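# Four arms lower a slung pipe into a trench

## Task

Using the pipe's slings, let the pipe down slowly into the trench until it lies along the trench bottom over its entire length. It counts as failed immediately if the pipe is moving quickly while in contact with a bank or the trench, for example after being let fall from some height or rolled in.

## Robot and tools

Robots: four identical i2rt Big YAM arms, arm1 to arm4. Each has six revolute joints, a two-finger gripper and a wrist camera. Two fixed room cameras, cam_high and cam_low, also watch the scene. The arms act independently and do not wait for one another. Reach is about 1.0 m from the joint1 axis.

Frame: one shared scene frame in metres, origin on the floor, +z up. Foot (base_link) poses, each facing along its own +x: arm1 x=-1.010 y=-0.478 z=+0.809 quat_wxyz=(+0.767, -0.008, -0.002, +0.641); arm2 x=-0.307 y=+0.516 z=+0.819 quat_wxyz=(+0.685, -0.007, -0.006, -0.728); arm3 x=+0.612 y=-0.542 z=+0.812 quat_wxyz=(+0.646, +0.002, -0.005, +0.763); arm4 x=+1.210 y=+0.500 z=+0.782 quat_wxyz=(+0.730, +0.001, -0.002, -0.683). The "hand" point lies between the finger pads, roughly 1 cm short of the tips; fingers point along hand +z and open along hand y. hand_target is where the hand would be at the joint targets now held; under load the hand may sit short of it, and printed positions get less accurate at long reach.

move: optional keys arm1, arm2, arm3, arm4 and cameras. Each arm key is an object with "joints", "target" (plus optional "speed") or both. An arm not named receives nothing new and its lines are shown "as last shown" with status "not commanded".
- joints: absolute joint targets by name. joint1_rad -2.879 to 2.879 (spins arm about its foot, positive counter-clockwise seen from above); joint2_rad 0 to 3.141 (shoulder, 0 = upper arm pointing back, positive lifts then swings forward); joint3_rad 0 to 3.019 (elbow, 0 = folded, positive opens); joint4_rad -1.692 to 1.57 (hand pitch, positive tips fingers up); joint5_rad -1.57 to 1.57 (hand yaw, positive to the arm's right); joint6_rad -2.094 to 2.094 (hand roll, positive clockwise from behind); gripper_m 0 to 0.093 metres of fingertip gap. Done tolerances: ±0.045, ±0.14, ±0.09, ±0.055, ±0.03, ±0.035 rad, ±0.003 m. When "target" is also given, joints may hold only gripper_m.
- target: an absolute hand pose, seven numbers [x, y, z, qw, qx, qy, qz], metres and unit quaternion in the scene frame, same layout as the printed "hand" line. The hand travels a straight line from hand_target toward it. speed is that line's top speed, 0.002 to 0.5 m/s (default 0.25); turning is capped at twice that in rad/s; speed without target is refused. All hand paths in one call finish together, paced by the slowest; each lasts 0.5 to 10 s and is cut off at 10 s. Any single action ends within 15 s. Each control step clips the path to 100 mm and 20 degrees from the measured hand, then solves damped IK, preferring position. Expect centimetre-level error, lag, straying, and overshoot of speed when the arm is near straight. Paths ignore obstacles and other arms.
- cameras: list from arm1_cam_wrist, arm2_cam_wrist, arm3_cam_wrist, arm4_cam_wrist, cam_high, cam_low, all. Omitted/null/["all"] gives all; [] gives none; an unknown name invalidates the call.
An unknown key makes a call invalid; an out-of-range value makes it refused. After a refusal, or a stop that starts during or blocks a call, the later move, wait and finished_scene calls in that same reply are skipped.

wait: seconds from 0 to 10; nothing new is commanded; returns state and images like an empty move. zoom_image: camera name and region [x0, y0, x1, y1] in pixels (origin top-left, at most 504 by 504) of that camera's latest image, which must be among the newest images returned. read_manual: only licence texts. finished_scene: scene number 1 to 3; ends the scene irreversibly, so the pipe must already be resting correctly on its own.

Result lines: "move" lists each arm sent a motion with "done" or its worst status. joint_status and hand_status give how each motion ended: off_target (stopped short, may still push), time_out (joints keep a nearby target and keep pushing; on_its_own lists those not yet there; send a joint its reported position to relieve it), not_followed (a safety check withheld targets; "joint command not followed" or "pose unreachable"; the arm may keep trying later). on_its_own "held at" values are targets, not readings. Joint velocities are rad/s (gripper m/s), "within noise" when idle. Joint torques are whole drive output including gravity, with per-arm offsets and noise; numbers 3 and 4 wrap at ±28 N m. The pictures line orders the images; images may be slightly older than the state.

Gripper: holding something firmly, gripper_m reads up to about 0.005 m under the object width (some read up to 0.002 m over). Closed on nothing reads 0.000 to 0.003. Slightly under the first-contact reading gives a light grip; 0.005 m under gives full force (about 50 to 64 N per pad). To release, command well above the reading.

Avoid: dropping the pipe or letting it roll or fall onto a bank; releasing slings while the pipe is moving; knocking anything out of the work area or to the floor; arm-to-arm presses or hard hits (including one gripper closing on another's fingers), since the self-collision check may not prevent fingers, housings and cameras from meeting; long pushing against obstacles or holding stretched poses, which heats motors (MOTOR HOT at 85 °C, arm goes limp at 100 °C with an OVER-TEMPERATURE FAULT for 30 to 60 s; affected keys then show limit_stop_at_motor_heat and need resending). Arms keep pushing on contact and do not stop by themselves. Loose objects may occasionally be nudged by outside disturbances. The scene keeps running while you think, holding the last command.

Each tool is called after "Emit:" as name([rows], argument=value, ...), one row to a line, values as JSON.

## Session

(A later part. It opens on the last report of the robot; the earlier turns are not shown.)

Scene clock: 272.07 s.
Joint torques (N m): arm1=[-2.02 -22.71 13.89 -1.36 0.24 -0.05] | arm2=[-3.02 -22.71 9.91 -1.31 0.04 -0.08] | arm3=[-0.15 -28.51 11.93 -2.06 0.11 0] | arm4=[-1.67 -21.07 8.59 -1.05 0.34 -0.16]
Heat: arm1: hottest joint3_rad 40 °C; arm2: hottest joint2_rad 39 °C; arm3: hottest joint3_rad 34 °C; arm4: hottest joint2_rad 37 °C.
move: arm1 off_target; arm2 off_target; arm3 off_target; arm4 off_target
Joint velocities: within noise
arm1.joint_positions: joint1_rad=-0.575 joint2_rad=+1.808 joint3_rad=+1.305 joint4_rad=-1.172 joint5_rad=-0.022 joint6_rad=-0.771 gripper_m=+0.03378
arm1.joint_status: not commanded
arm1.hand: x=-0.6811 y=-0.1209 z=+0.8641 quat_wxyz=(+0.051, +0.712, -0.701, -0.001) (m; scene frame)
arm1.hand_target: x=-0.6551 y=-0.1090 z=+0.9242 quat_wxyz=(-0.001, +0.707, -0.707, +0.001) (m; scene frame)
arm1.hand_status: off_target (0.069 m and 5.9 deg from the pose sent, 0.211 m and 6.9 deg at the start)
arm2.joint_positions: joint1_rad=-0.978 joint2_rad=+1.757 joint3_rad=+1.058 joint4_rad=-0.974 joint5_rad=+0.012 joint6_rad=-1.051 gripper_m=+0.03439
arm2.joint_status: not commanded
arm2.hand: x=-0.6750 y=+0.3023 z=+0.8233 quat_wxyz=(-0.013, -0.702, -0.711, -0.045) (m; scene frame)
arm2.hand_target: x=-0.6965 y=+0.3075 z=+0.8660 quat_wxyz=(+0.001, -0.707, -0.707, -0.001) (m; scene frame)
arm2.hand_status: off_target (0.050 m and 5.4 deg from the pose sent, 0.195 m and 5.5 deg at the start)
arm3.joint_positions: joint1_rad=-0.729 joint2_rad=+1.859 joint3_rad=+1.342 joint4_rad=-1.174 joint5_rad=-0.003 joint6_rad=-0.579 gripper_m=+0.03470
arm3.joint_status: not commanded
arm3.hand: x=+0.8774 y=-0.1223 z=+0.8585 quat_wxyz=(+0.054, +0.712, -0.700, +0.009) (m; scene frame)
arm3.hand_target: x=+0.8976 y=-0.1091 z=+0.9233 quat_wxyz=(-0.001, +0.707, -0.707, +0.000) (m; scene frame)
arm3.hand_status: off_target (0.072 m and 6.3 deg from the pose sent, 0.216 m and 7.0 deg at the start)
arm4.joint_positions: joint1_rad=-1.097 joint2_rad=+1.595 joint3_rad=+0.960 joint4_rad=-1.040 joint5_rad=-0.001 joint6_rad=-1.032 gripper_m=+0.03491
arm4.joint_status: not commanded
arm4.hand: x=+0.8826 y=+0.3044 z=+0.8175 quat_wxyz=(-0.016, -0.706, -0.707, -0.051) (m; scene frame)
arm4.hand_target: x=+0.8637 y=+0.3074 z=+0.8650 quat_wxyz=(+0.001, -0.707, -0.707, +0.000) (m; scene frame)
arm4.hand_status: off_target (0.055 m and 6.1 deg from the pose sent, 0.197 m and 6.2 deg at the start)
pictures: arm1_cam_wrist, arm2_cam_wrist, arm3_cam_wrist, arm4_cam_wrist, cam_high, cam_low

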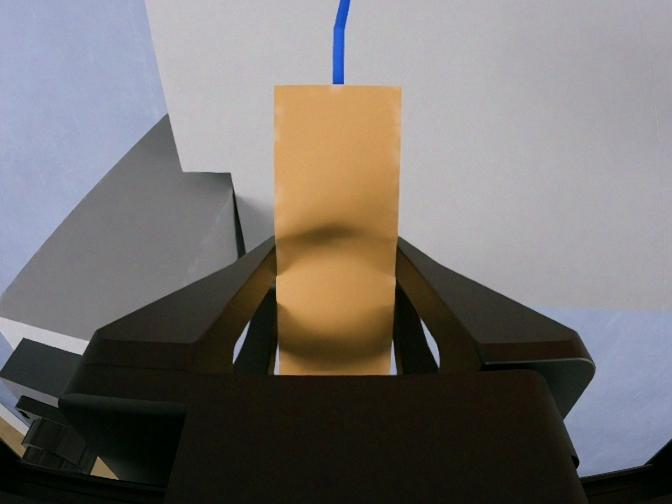

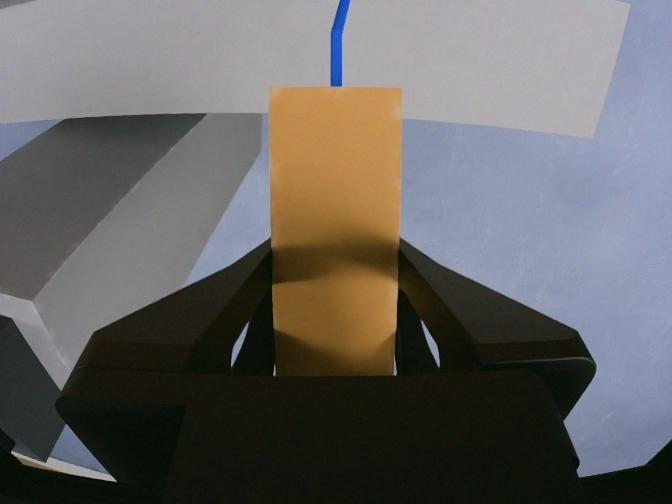

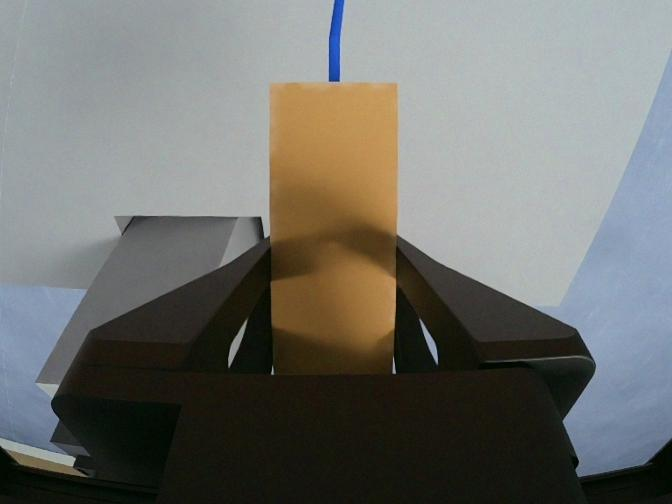

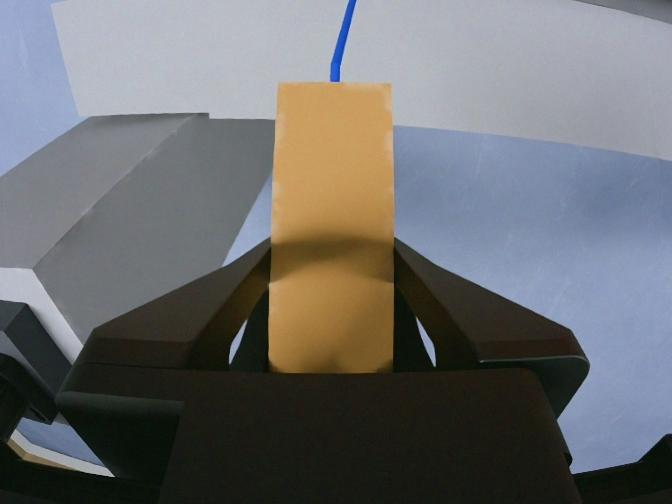

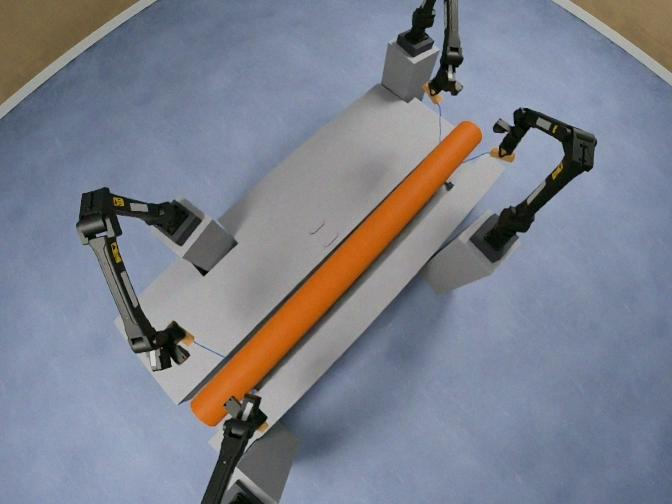

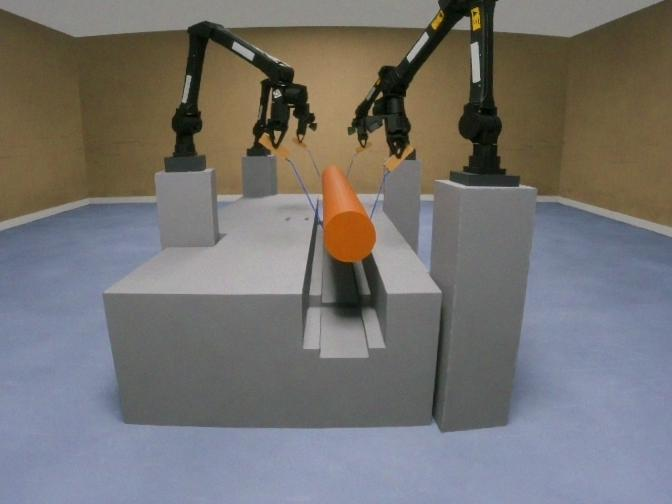

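Emit:
move(arm1={"target": [-0.655, -0.106, 0.615, 0, 0.7071, -0.7071, 0], "speed": 0.08}, arm2={"target": [-0.696, 0.310, 0.605, 0, 0.7071, 0.7071, 0], "speed": 0.08}, arm3={"target": [0.898, -0.121, 0.615, 0, 0.7071, -0.7071, 0], "speed": 0.08}, arm4={"target": [0.864, 0.295, 0.605, 0, 0.7071, 0.7071, 0], "speed": 0.08}, cameras=["all"])

Emit:
zoom_image(camera="cam_low", region=[220, 120, 440, 320])

Scene clock: 288.00 s.
Joint torques (N m): arm1=[-2.32 -21.83 5.14 -0.21 0.41 0.02] | arm2=[-3.31 -21.54 4.53 -0.81 0.04 -0.04] | arm3=[-1.38 -25.99 4.29 -0.83 0.15 -0.11] | arm4=[-0.91 -19.55 3.06 -0.46 0.57 0.13]
Heat: arm1: hottest joint3_rad 40 °C; arm2: hottest joint2_rad 39 °C; arm3: hottest joint2_rad 36 °C; arm4: hottest joint3_rad 36 °C.
move: arm1 off_target; arm2 off_target; arm3 off_target; arm4 off_target
Joint velocities: within noise
arm1.joint_positions: joint1_rad=-0.561 joint2_rad=+2.298 joint3_rad=+1.226 joint4_rad=-0.526 joint5_rad=-0.027 joint6_rad=-0.765 gripper_m=+0.03378
arm1.joint_status: not commanded
arm1.hand: x=-0.6737 y=-0.1076 z=+0.5972 quat_wxyz=(+0.013, +0.716, -0.698, -0.005) (m; scene frame)
arm1.hand_target: x=-0.6554 y=-0.1062 z=+0.6148 quat_wxyz=(+0.000, +0.707, -0.707, +0.000) (m; scene frame)
arm1.hand_status: off_target (0.026 m and 2.1 deg from the pose sent, 0.251 m and 5.9 deg at the start)
arm2.joint_positions: joint1_rad=-0.988 joint2_rad=+2.286 joint3_rad=+1.000 joint4_rad=-0.351 joint5_rad=+0.011 joint6_rad=-1.068 gripper_m=+0.03439
arm2.joint_status: not commanded
arm2.hand: x=-0.6661 y=+0.3086 z=+0.5835 quat_wxyz=(-0.009, -0.700, -0.714, -0.027) (m; scene frame)
arm2.hand_target: x=-0.6953 y=+0.3104 z=+0.6047 quat_wxyz=(+0.001, -0.707, -0.707, +0.000) (m; scene frame)
arm2.hand_status: off_target (0.037 m and 3.4 deg from the pose sent, 0.219 m and 5.4 deg at the start)
arm3.joint_positions: joint1_rad=-0.729 joint2_rad=+2.312 joint3_rad=+1.219 joint4_rad=-0.513 joint5_rad=-0.004 joint6_rad=-0.586 gripper_m=+0.03470
arm3.joint_status: not commanded
arm3.hand: x=+0.8770 y=-0.1220 z=+0.5961 quat_wxyz=(+0.013, +0.715, -0.699, -0.001) (m; scene frame)
arm3.hand_target: x=+0.8976 y=-0.1212 z=+0.6145 quat_wxyz=(+0.000, +0.707, -0.707, +0.000) (m; scene frame)
arm3.hand_status: off_target (0.028 m and 1.9 deg from the pose sent, 0.244 m and 6.4 deg at the start)
arm4.joint_positions: joint1_rad=-1.083 joint2_rad=+2.143 joint3_rad=+0.861 joint4_rad=-0.340 joint5_rad=-0.010 joint6_rad=-1.033 gripper_m=+0.03491
arm4.joint_status: not commanded
arm4.hand: x=+0.8877 y=+0.2979 z=+0.5815 quat_wxyz=(-0.013, -0.701, -0.713, -0.024) (m; scene frame)
arm4.hand_target: x=+0.8646 y=+0.2952 z=+0.6041 quat_wxyz=(+0.000, -0.707, -0.707, +0.000) (m; scene frame)
arm4.hand_status: off_target (0.034 m and 3.3 deg from the pose sent, 0.213 m and 6.1 deg at the start)
pictures: arm1_cam_wrist, arm2_cam_wrist, arm3_cam_wrist, arm4_cam_wrist, cam_high, cam_low

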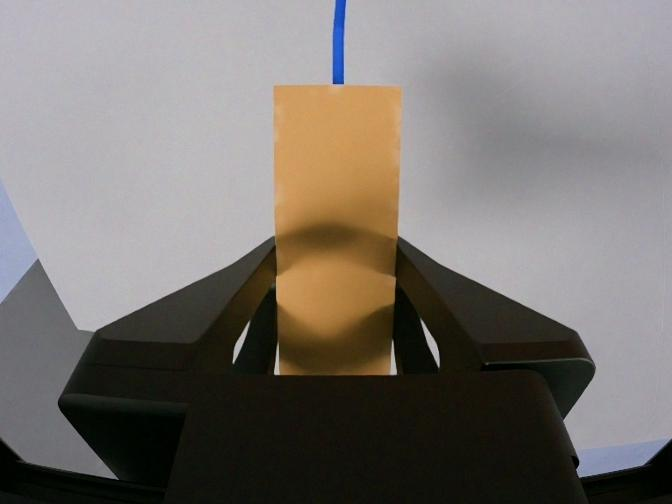

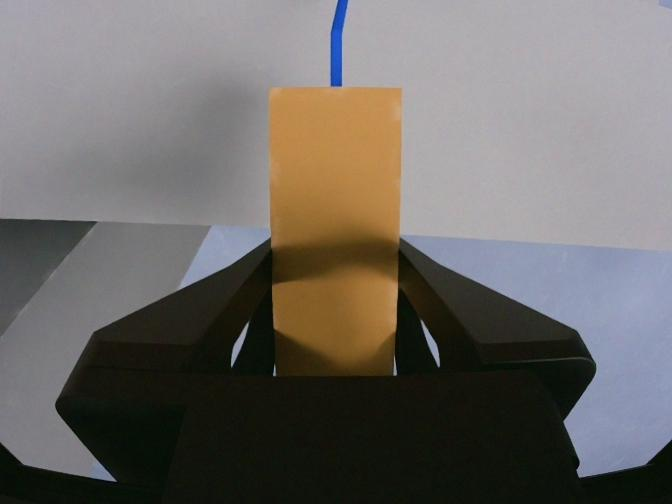

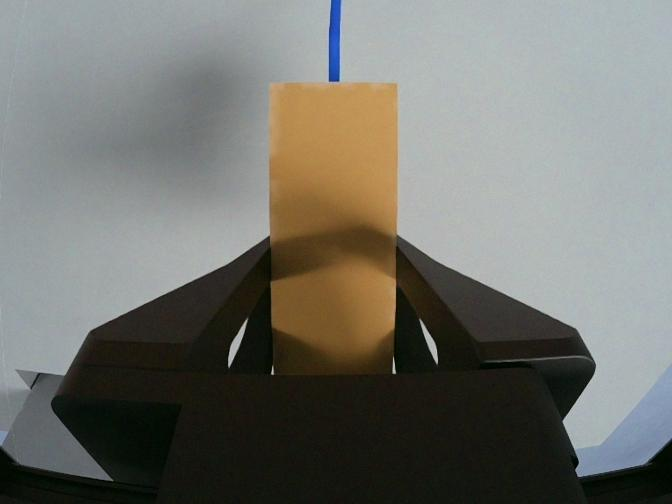

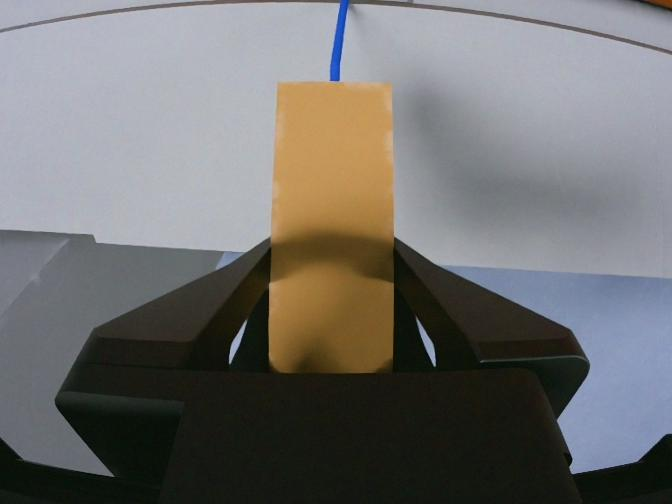

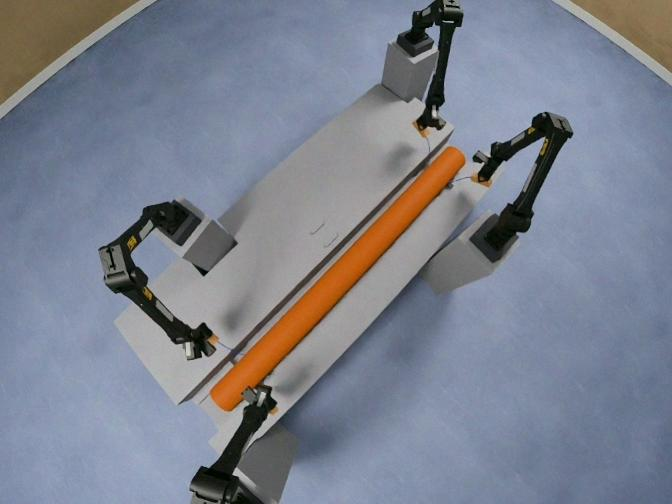

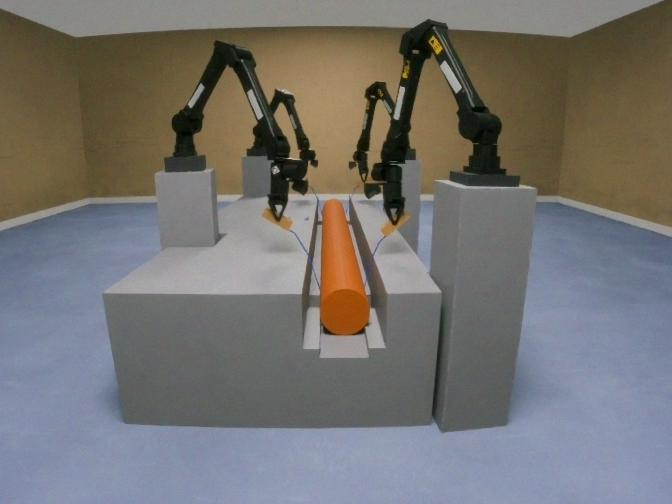

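Scaled by 2.291.

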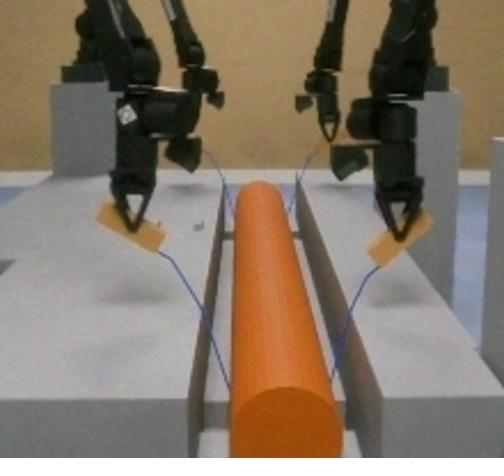

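Emit:
zoom_image(camera="cam_low", region=[270, 180, 430, 370])

Emit:
zoom_image(camera="cam_high", region=[180, 120, 500, 430])

Scaled by 2.653.

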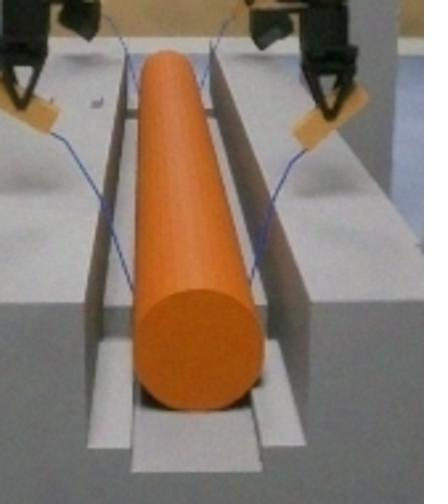

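Scaled by 1.575.

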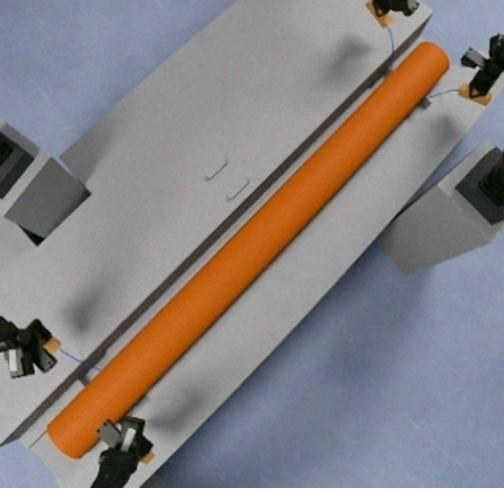

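Emit:
move(arm1={"target": [-0.660, -0.115, 0.483, 0, 0.7071, -0.7071, 0], "speed": 0.1}, arm2={"target": [-0.690, 0.298, 0.485, 0, 0.7071, 0.7071, 0], "speed": 0.1}, arm3={"target": [0.888, -0.120, 0.483, 0, 0.7071, -0.7071, 0], "speed": 0.1}, arm4={"target": [0.868, 0.293, 0.485, 0, 0.7071, 0.7071, 0], "speed": 0.1}, cameras=["all"])

Emit:
zoom_image(camera="cam_low", region=[230, 180, 430, 370])

Scene clock: 303.60 s.
Joint torques (N m): arm1=[-0.67 -15.97 5.96 1.54 0.16 0.04] | arm2=[-0.5 -14.04 6.02 0.9 -0.16 0.25] | arm3=[1.67 -17.79 5.98 1.62 -0.19 0.1] | arm4=[2.14 -12.98 4.11 1.48 -0.41 0.22]
Heat: arm1: hottest joint3_rad 38 °C; arm2: hottest joint2_rad 39 °C; arm3: hottest joint2_rad 36 °C; arm4: hottest joint3_rad 35 °C.
move: arm1 off_target; arm2 off_target; arm3 off_target; arm4 off_target
Joint velocities: within noise
arm1.joint_positions: joint1_rad=-0.578 joint2_rad=+2.508 joint3_rad=+1.294 joint4_rad=-0.374 joint5_rad=-0.022 joint6_rad=-0.766 gripper_m=+0.03378
arm1.joint_status: not commanded
arm1.hand: x=-0.6680 y=-0.1178 z=+0.5062 quat_wxyz=(+0.007, +0.711, -0.703, -0.003) (m; scene frame)
arm1.hand_target: x=-0.6610 y=-0.1160 z=+0.4843 quat_wxyz=(+0.000, +0.707, -0.707, +0.000) (m; scene frame)
arm1.hand_status: off_target (0.025 m and 1.1 deg from the pose sent, 0.115 m and 2.1 deg at the start)
arm2.joint_positions: joint1_rad=-0.997 joint2_rad=+2.505 joint3_rad=+1.108 joint4_rad=-0.217 joint5_rad=+0.014 joint6_rad=-1.068 gripper_m=+0.03439
arm2.joint_status: not commanded
arm2.hand: x=-0.6768 y=+0.3063 z=+0.5028 quat_wxyz=(-0.005, -0.703, -0.711, -0.016) (m; scene frame)
arm2.hand_target: x=-0.6891 y=+0.2986 z=+0.4863 quat_wxyz=(+0.000, -0.707, -0.707, +0.000) (m; scene frame)
arm2.hand_status: off_target (0.024 m and 2.0 deg from the pose sent, 0.102 m and 3.4 deg at the start)
arm3.joint_positions: joint1_rad=-0.750 joint2_rad=+2.518 joint3_rad=+1.296 joint4_rad=-0.378 joint5_rad=+0.003 joint6_rad=-0.586 gripper_m=+0.03470
arm3.joint_status: not commanded
arm3.hand: x=+0.8852 y=-0.1295 z=+0.5087 quat_wxyz=(+0.010, +0.708, -0.706, +0.002) (m; scene frame)
arm3.hand_target: x=+0.8872 y=-0.1214 z=+0.4846 quat_wxyz=(+0.000, +0.707, -0.707, +0.000) (m; scene frame)
arm3.hand_status: off_target (0.028 m and 1.1 deg from the pose sent, 0.114 m and 1.9 deg at the start)
arm4.joint_positions: joint1_rad=-1.118 joint2_rad=+2.391 joint3_rad=+0.932 joint4_rad=-0.162 joint5_rad=+0.015 joint6_rad=-1.033 gripper_m=+0.03491
arm4.joint_status: not commanded
arm4.hand: x=+0.8835 y=+0.3157 z=+0.4951 quat_wxyz=(-0.002, -0.714, -0.700, -0.027) (m; scene frame)
arm4.hand_target: x=+0.8688 y=+0.2935 z=+0.4868 quat_wxyz=(+0.000, -0.707, -0.707, +0.000) (m; scene frame)
arm4.hand_status: off_target (0.029 m and 3.3 deg from the pose sent, 0.099 m and 3.3 deg at the start)
pictures: arm1_cam_wrist, arm2_cam_wrist, arm3_cam_wrist, arm4_cam_wrist, cam_high, cam_low

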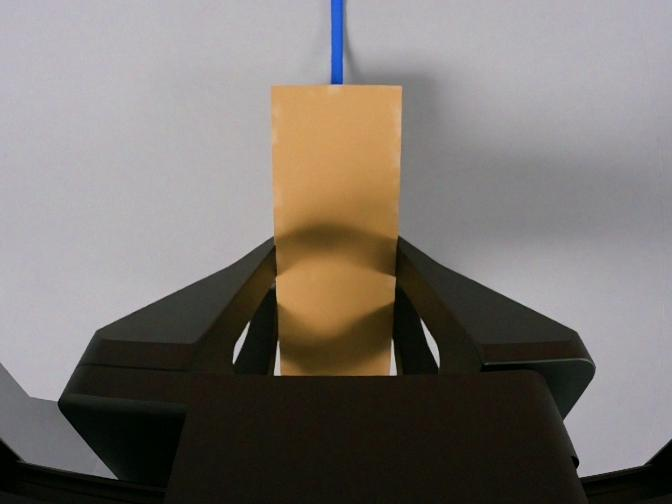

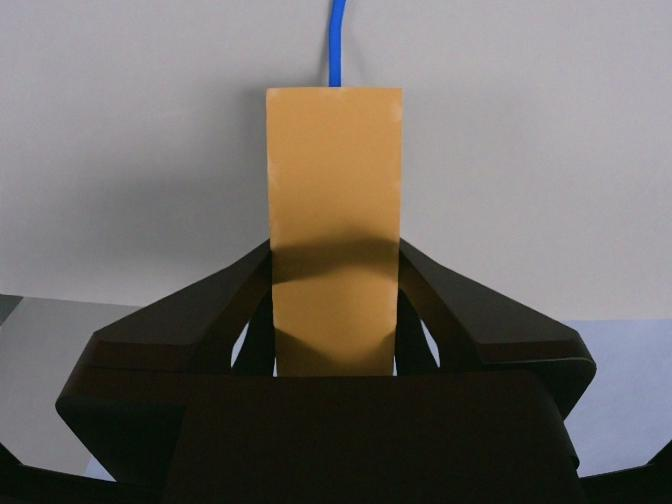

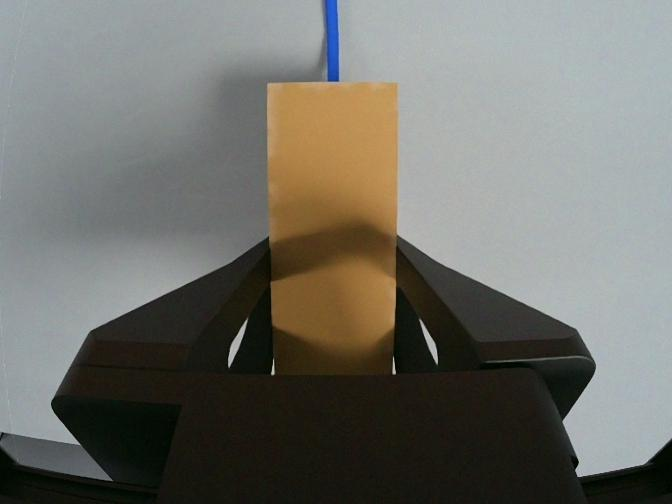

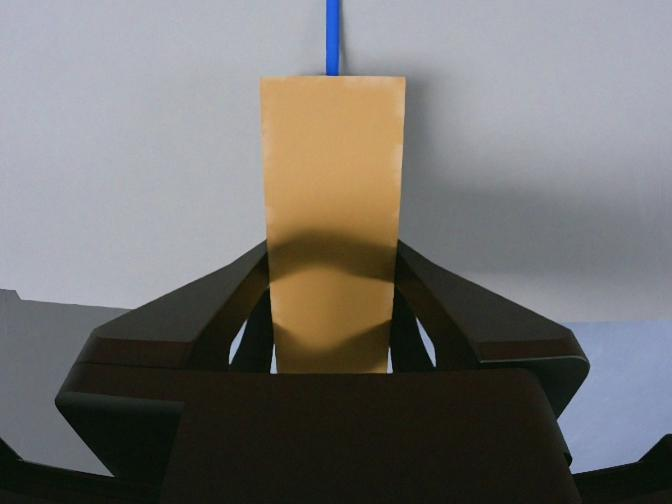

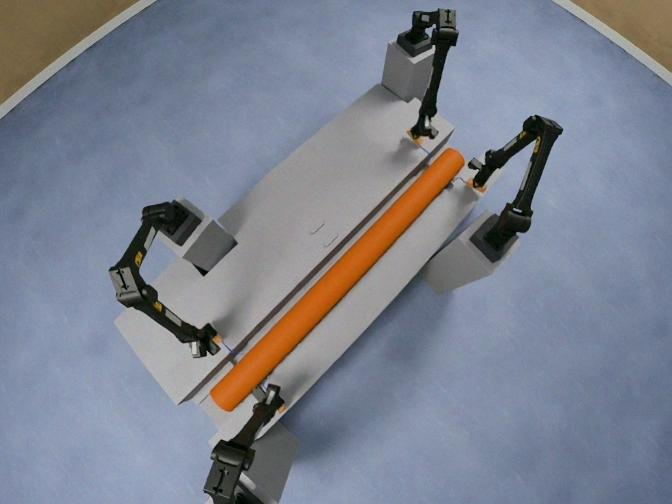

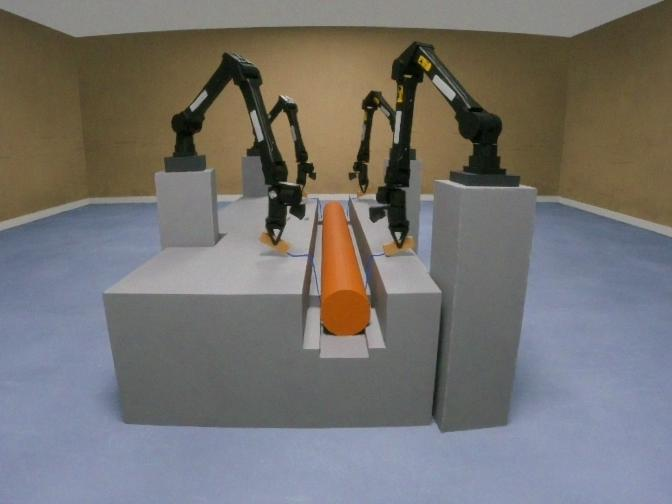

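Scaled by 2.520.

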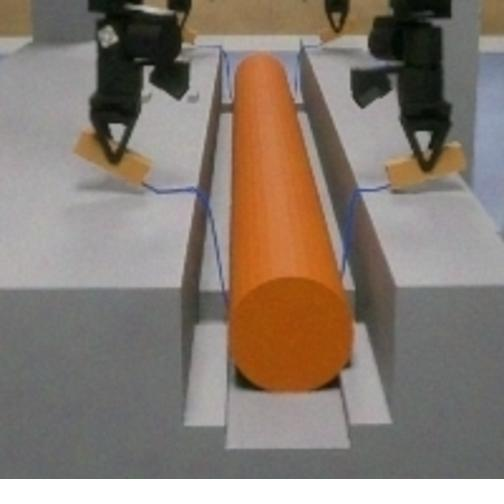

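Emit:
move(arm1={"target": [-0.661, -0.118, 0.462, 0, 0.7071, -0.7071, 0], "speed": 0.06, "joints": {"gripper_m": 0.034}}, arm2={"target": [-0.689, 0.300, 0.464, 0, 0.7071, 0.7071, 0], "speed": 0.06, "joints": {"gripper_m": 0.034}}, arm3={"target": [0.887, -0.124, 0.462, 0, 0.7071, -0.7071, 0], "speed": 0.06, "joints": {"gripper_m": 0.034}}, arm4={"target": [0.868, 0.295, 0.464, 0, 0.7071, 0.7071, 0], "speed": 0.06, "joints": {"gripper_m": 0.034}}, cameras=["all"])

Emit:
zoom_image(camera="cam_low", region=[230, 180, 430, 370])

Scene clock: 309.80 s.
Joint torques (N m): arm1=[0.32 -16.56 5.48 1.55 -0.02 0.02] | arm2=[0.26 -15.27 5.42 0.83 -0.5 0.22] | arm3=[2.49 -20.19 4.83 0.99 -0.26 0.11] | arm4=[1.79 -13.22 3.63 1.35 -0.24 0.16]
Heat: arm1: hottest joint3_rad 38 °C; arm2: hottest joint2_rad 39 °C; arm3: hottest joint2_rad 36 °C; arm4: hottest joint3_rad 34 °C.
move: arm1 off_target; arm2 off_target; arm3 off_target; arm4 off_target
Joint velocities: within noise
arm1.joint_positions: joint1_rad=-0.592 joint2_rad=+2.569 joint3_rad=+1.321 joint4_rad=-0.342 joint5_rad=-0.017 joint6_rad=-0.769 gripper_m=+0.03422
arm1.joint_status: all done
arm1.hand: x=-0.6643 y=-0.1257 z=+0.4806 quat_wxyz=(+0.008, +0.706, -0.708, +0.000) (m; scene frame)
arm1.hand_target: x=-0.6617 y=-0.1187 z=+0.4629 quat_wxyz=(+0.000, +0.707, -0.707, +0.000) (m; scene frame)
arm1.hand_status: off_target (0.020 m and 1.0 deg from the pose sent, 0.045 m and 1.1 deg at the start)
arm2.joint_positions: joint1_rad=-1.010 joint2_rad=+2.572 joint3_rad=+1.140 joint4_rad=-0.190 joint5_rad=+0.022 joint6_rad=-1.069 gripper_m=+0.03439
arm2.joint_status: all done
arm2.hand: x=-0.6760 y=+0.3142 z=+0.4771 quat_wxyz=(-0.002, -0.708, -0.706, -0.021) (m; scene frame)
arm2.hand_target: x=-0.6883 y=+0.3004 z=+0.4654 quat_wxyz=(+0.000, -0.707, -0.707, +0.000) (m; scene frame)
arm2.hand_status: off_target (0.023 m and 2.4 deg from the pose sent, 0.041 m and 2.0 deg at the start)
arm3.joint_positions: joint1_rad=-0.763 joint2_rad=+2.592 joint3_rad=+1.331 joint4_rad=-0.334 joint5_rad=+0.004 joint6_rad=-0.589 gripper_m=+0.03470
arm3.joint_status: all done
arm3.hand: x=+0.8900 y=-0.1341 z=+0.4774 quat_wxyz=(+0.007, +0.704, -0.710, +0.002) (m; scene frame)
arm3.hand_target: x=+0.8867 y=-0.1245 z=+0.4628 quat_wxyz=(+0.000, +0.707, -0.707, +0.000) (m; scene frame)
arm3.hand_status: off_target (0.019 m and 0.9 deg from the pose sent, 0.047 m and 1.1 deg at the start)
arm4.joint_positions: joint1_rad=-1.118 joint2_rad=+2.451 joint3_rad=+0.964 joint4_rad=-0.125 joint5_rad=+0.011 joint6_rad=-1.033 gripper_m=+0.03491
arm4.joint_status: all done
arm4.hand: x=+0.8810 y=+0.3132 z=+0.4741 quat_wxyz=(-0.003, -0.714, -0.700, -0.022) (m; scene frame)
arm4.hand_target: x=+0.8687 y=+0.2953 z=+0.4653 quat_wxyz=(+0.000, -0.707, -0.707, +0.000) (m; scene frame)
arm4.hand_status: off_target (0.025 m and 2.8 deg from the pose sent, 0.040 m and 3.3 deg at the start)
pictures: arm1_cam_wrist, arm2_cam_wrist, arm3_cam_wrist, arm4_cam_wrist, cam_high, cam_low

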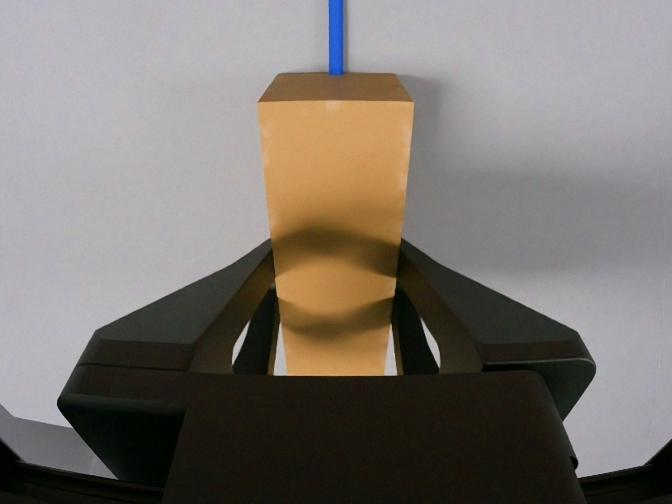

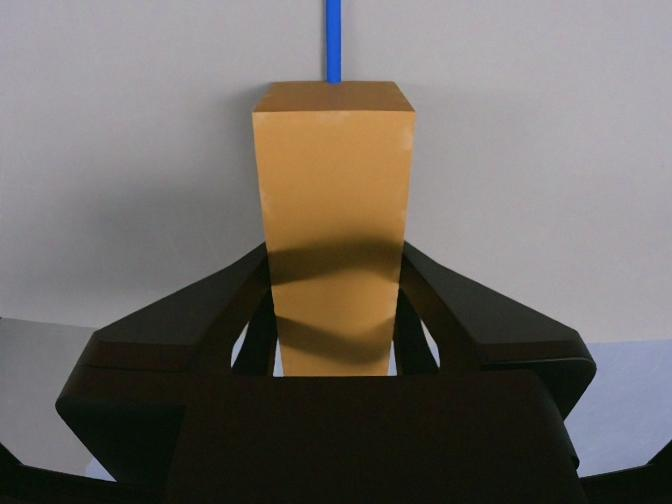

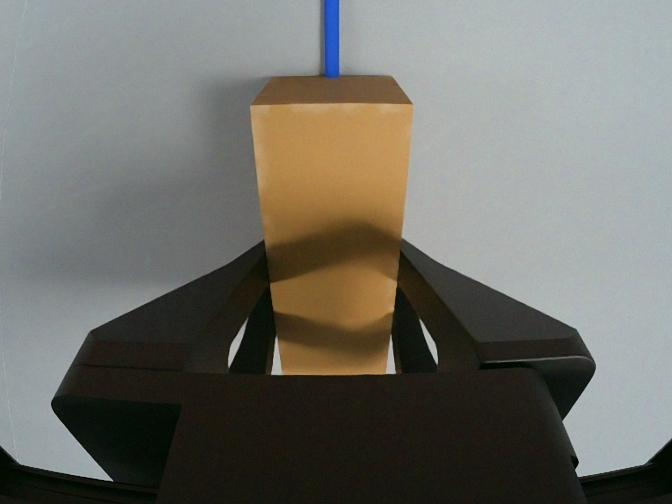

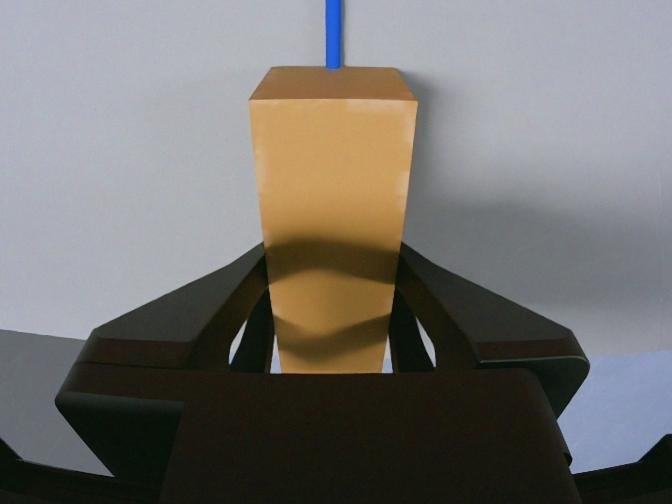

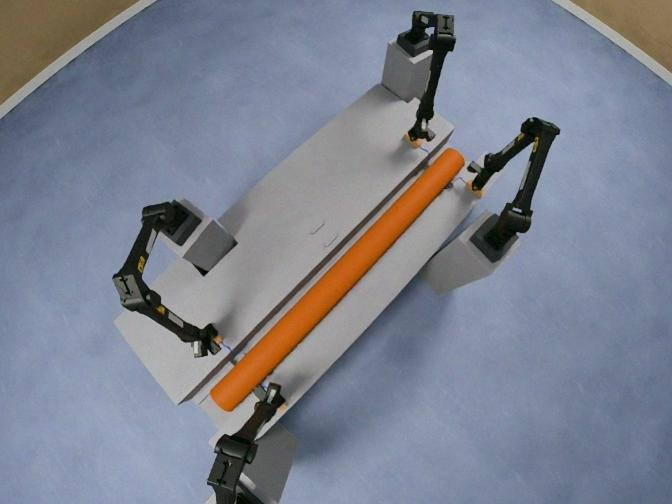

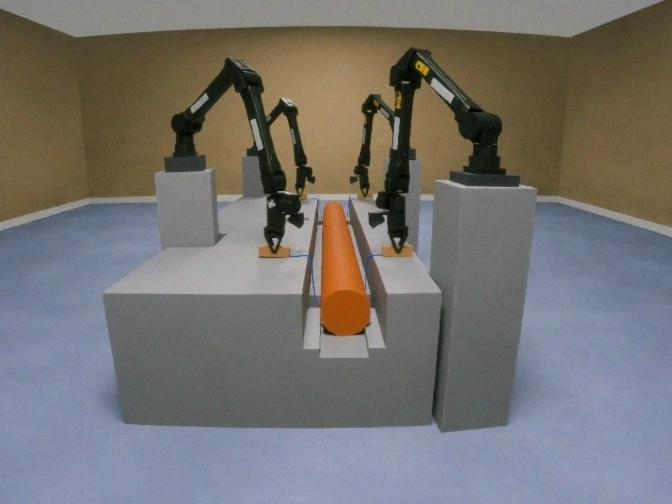

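Scaled by 2.520.

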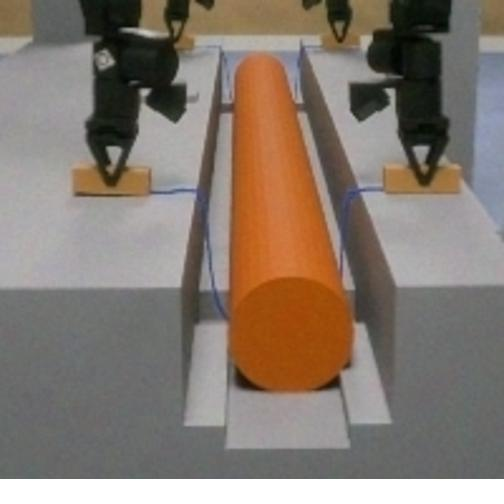

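Emit:
zoom_image(camera="cam_high", region=[290, 210, 360, 260])

Emit:
zoom_image(camera="cam_low", region=[260, 190, 360, 240])

Scaled by 7.200.

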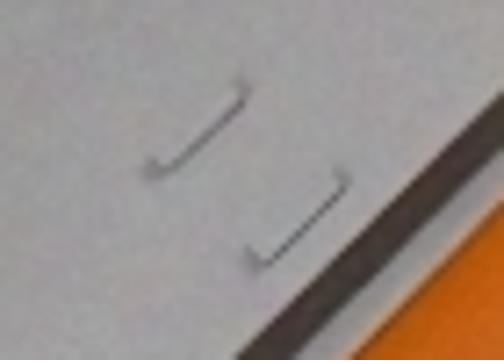

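Scaled by 5.040.

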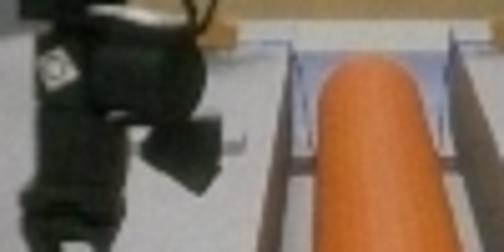

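Emit:
move(arm1={"joints": {"gripper_m": 0.08}}, arm2={"joints": {"gripper_m": 0.08}}, arm3={"joints": {"gripper_m": 0.08}}, arm4={"joints": {"gripper_m": 0.08}}, cameras=["all"])

Emit:
zoom_image(camera="cam_low", region=[230, 180, 430, 370])

Scene clock: 342.13 s.
Joint torques (N m): arm1=[0.09 -18.37 4.4 0.88 -0.06 0.02] | arm2=[0.26 -17.79 2.93 0.03 -0.23 0.2] | arm3=[1.73 -22.12 3.67 0.44 -0.26 0.09] | arm4=[0.85 -15.68 1.55 0.61 -0.08 0.16]
Heat: arm1: hottest joint2_rad 35 °C; arm2: hottest joint2_rad 38 °C; arm3: hottest joint2_rad 36 °C; arm4: hottest joint3_rad 32 °C.
move: arm1 done; arm2 done; arm3 done; arm4 done
Joint velocities: within noise
arm1.joint_positions: joint1_rad=-0.591 joint2_rad=+2.582 joint3_rad=+1.337 joint4_rad=-0.327 joint5_rad=-0.017 joint6_rad=-0.769 gripper_m=+0.07992
arm1.joint_status: all done
arm1.hand: x=-0.6593 y=-0.1197 z=+0.4764 quat_wxyz=(-0.001, +0.707, -0.707, +0.000) (m; scene frame)
arm1.hand_target: x=-0.6616 y=-0.1187 z=+0.4630 quat_wxyz=(+0.000, +0.707, -0.707, +0.000) (m; scene frame)
arm1.hand_status: not commanded
arm2.joint_positions: joint1_rad=-1.010 joint2_rad=+2.597 joint3_rad=+1.169 joint4_rad=-0.167 joint5_rad=+0.015 joint6_rad=-1.068 gripper_m=+0.07996
arm2.joint_status: all done
arm2.hand: x=-0.6856 y=+0.3073 z=+0.4684 quat_wxyz=(-0.002, -0.708, -0.706, -0.007) (m; scene frame)
arm2.hand_target: x=-0.6884 y=+0.3003 z=+0.4653 quat_wxyz=(+0.000, -0.707, -0.707, +0.000) (m; scene frame)
arm2.hand_status: not commanded
arm3.joint_positions: joint1_rad=-0.754 joint2_rad=+2.612 joint3_rad=+1.346 joint4_rad=-0.322 joint5_rad=+0.004 joint6_rad=-0.588 gripper_m=+0.07993
arm3.joint_status: all done
arm3.hand: x=+0.8881 y=-0.1295 z=+0.4699 quat_wxyz=(+0.003, +0.707, -0.707, +0.001) (m; scene frame)
arm3.hand_target: x=+0.8865 y=-0.1247 z=+0.4628 quat_wxyz=(+0.000, +0.707, -0.707, +0.000) (m; scene frame)
arm3.hand_status: not commanded
arm4.joint_positions: joint1_rad=-1.105 joint2_rad=+2.475 joint3_rad=+0.993 joint4_rad=-0.104 joint5_rad=+0.006 joint6_rad=-1.033 gripper_m=+0.07991
arm4.joint_status: all done
arm4.hand: x=+0.8730 y=+0.3021 z=+0.4660 quat_wxyz=(-0.001, -0.709, -0.705, -0.009) (m; scene frame)
arm4.hand_target: x=+0.8685 y=+0.2952 z=+0.4653 quat_wxyz=(+0.000, -0.707, -0.707, +0.000) (m; scene frame)
arm4.hand_status: not commanded
pictures: arm1_cam_wrist, arm2_cam_wrist, arm3_cam_wrist, arm4_cam_wrist, cam_high, cam_low

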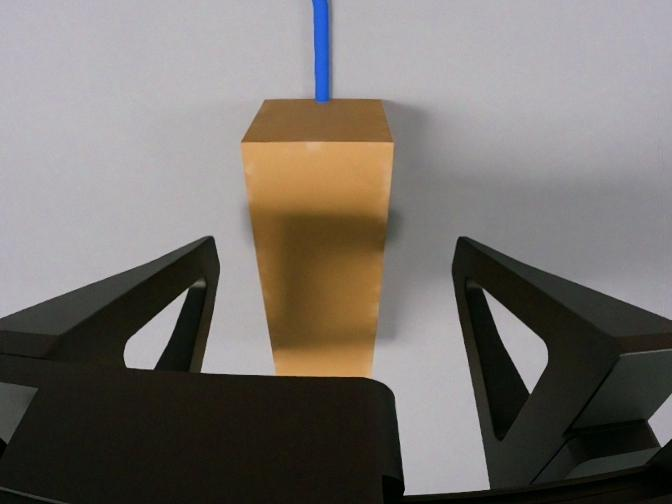

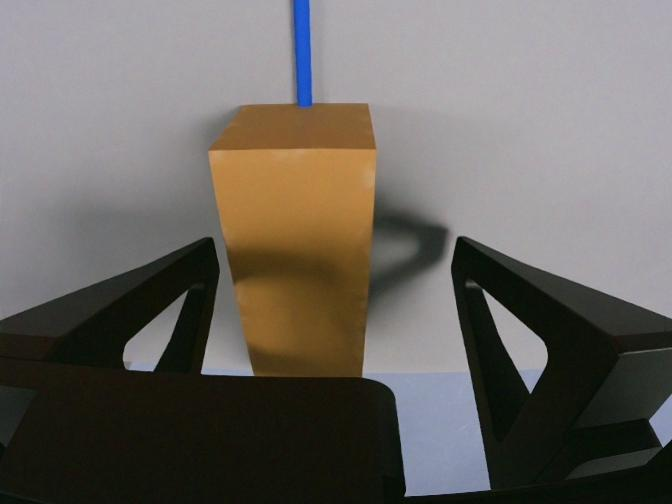

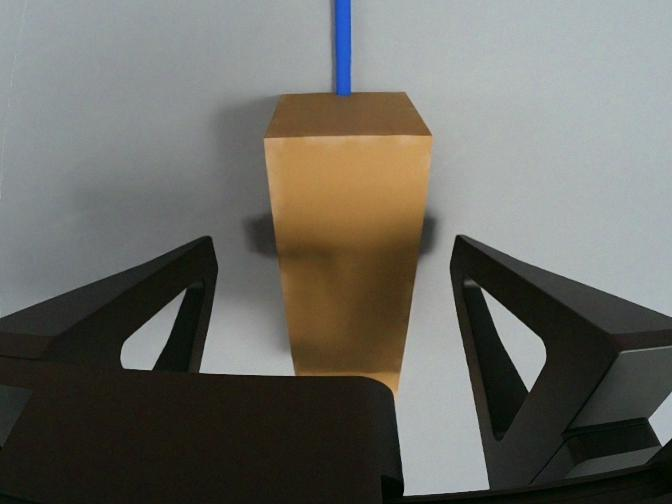

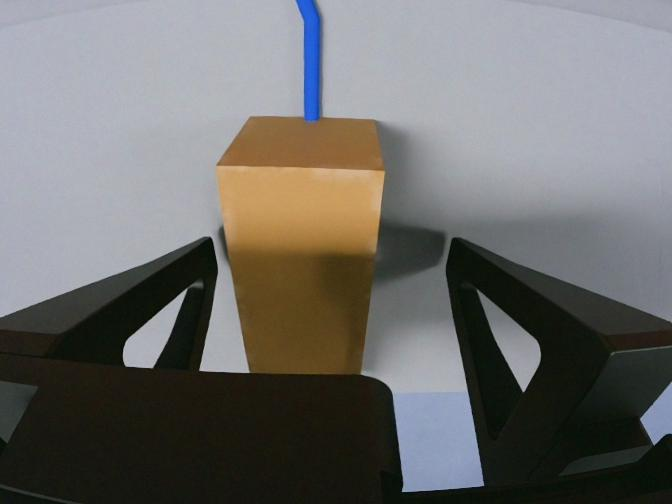

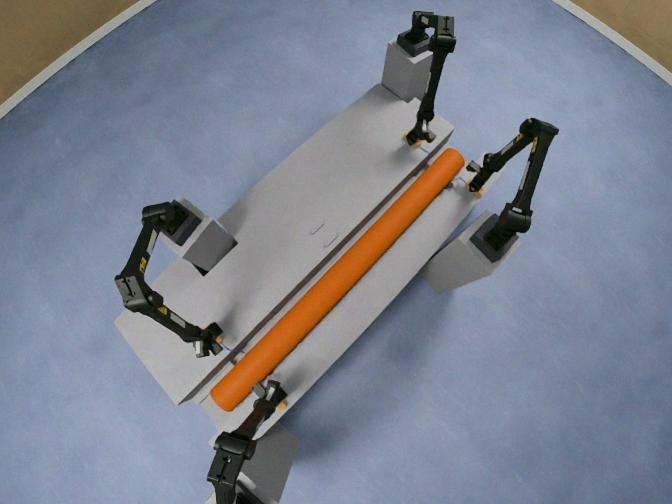

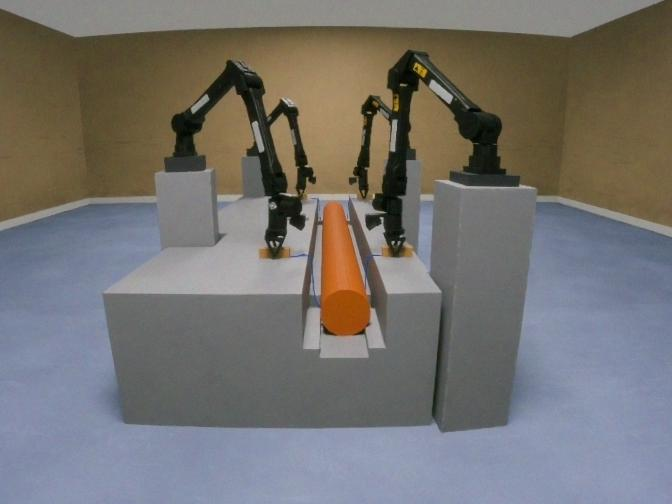

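Scaled by 2.520.

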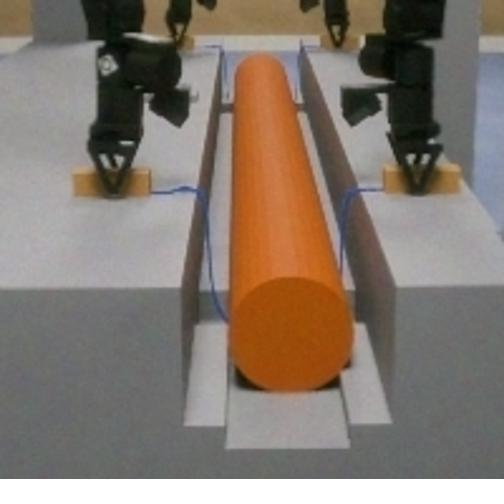

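Emit:
finished_scene(scene=1)

The scene is finished: the task was done.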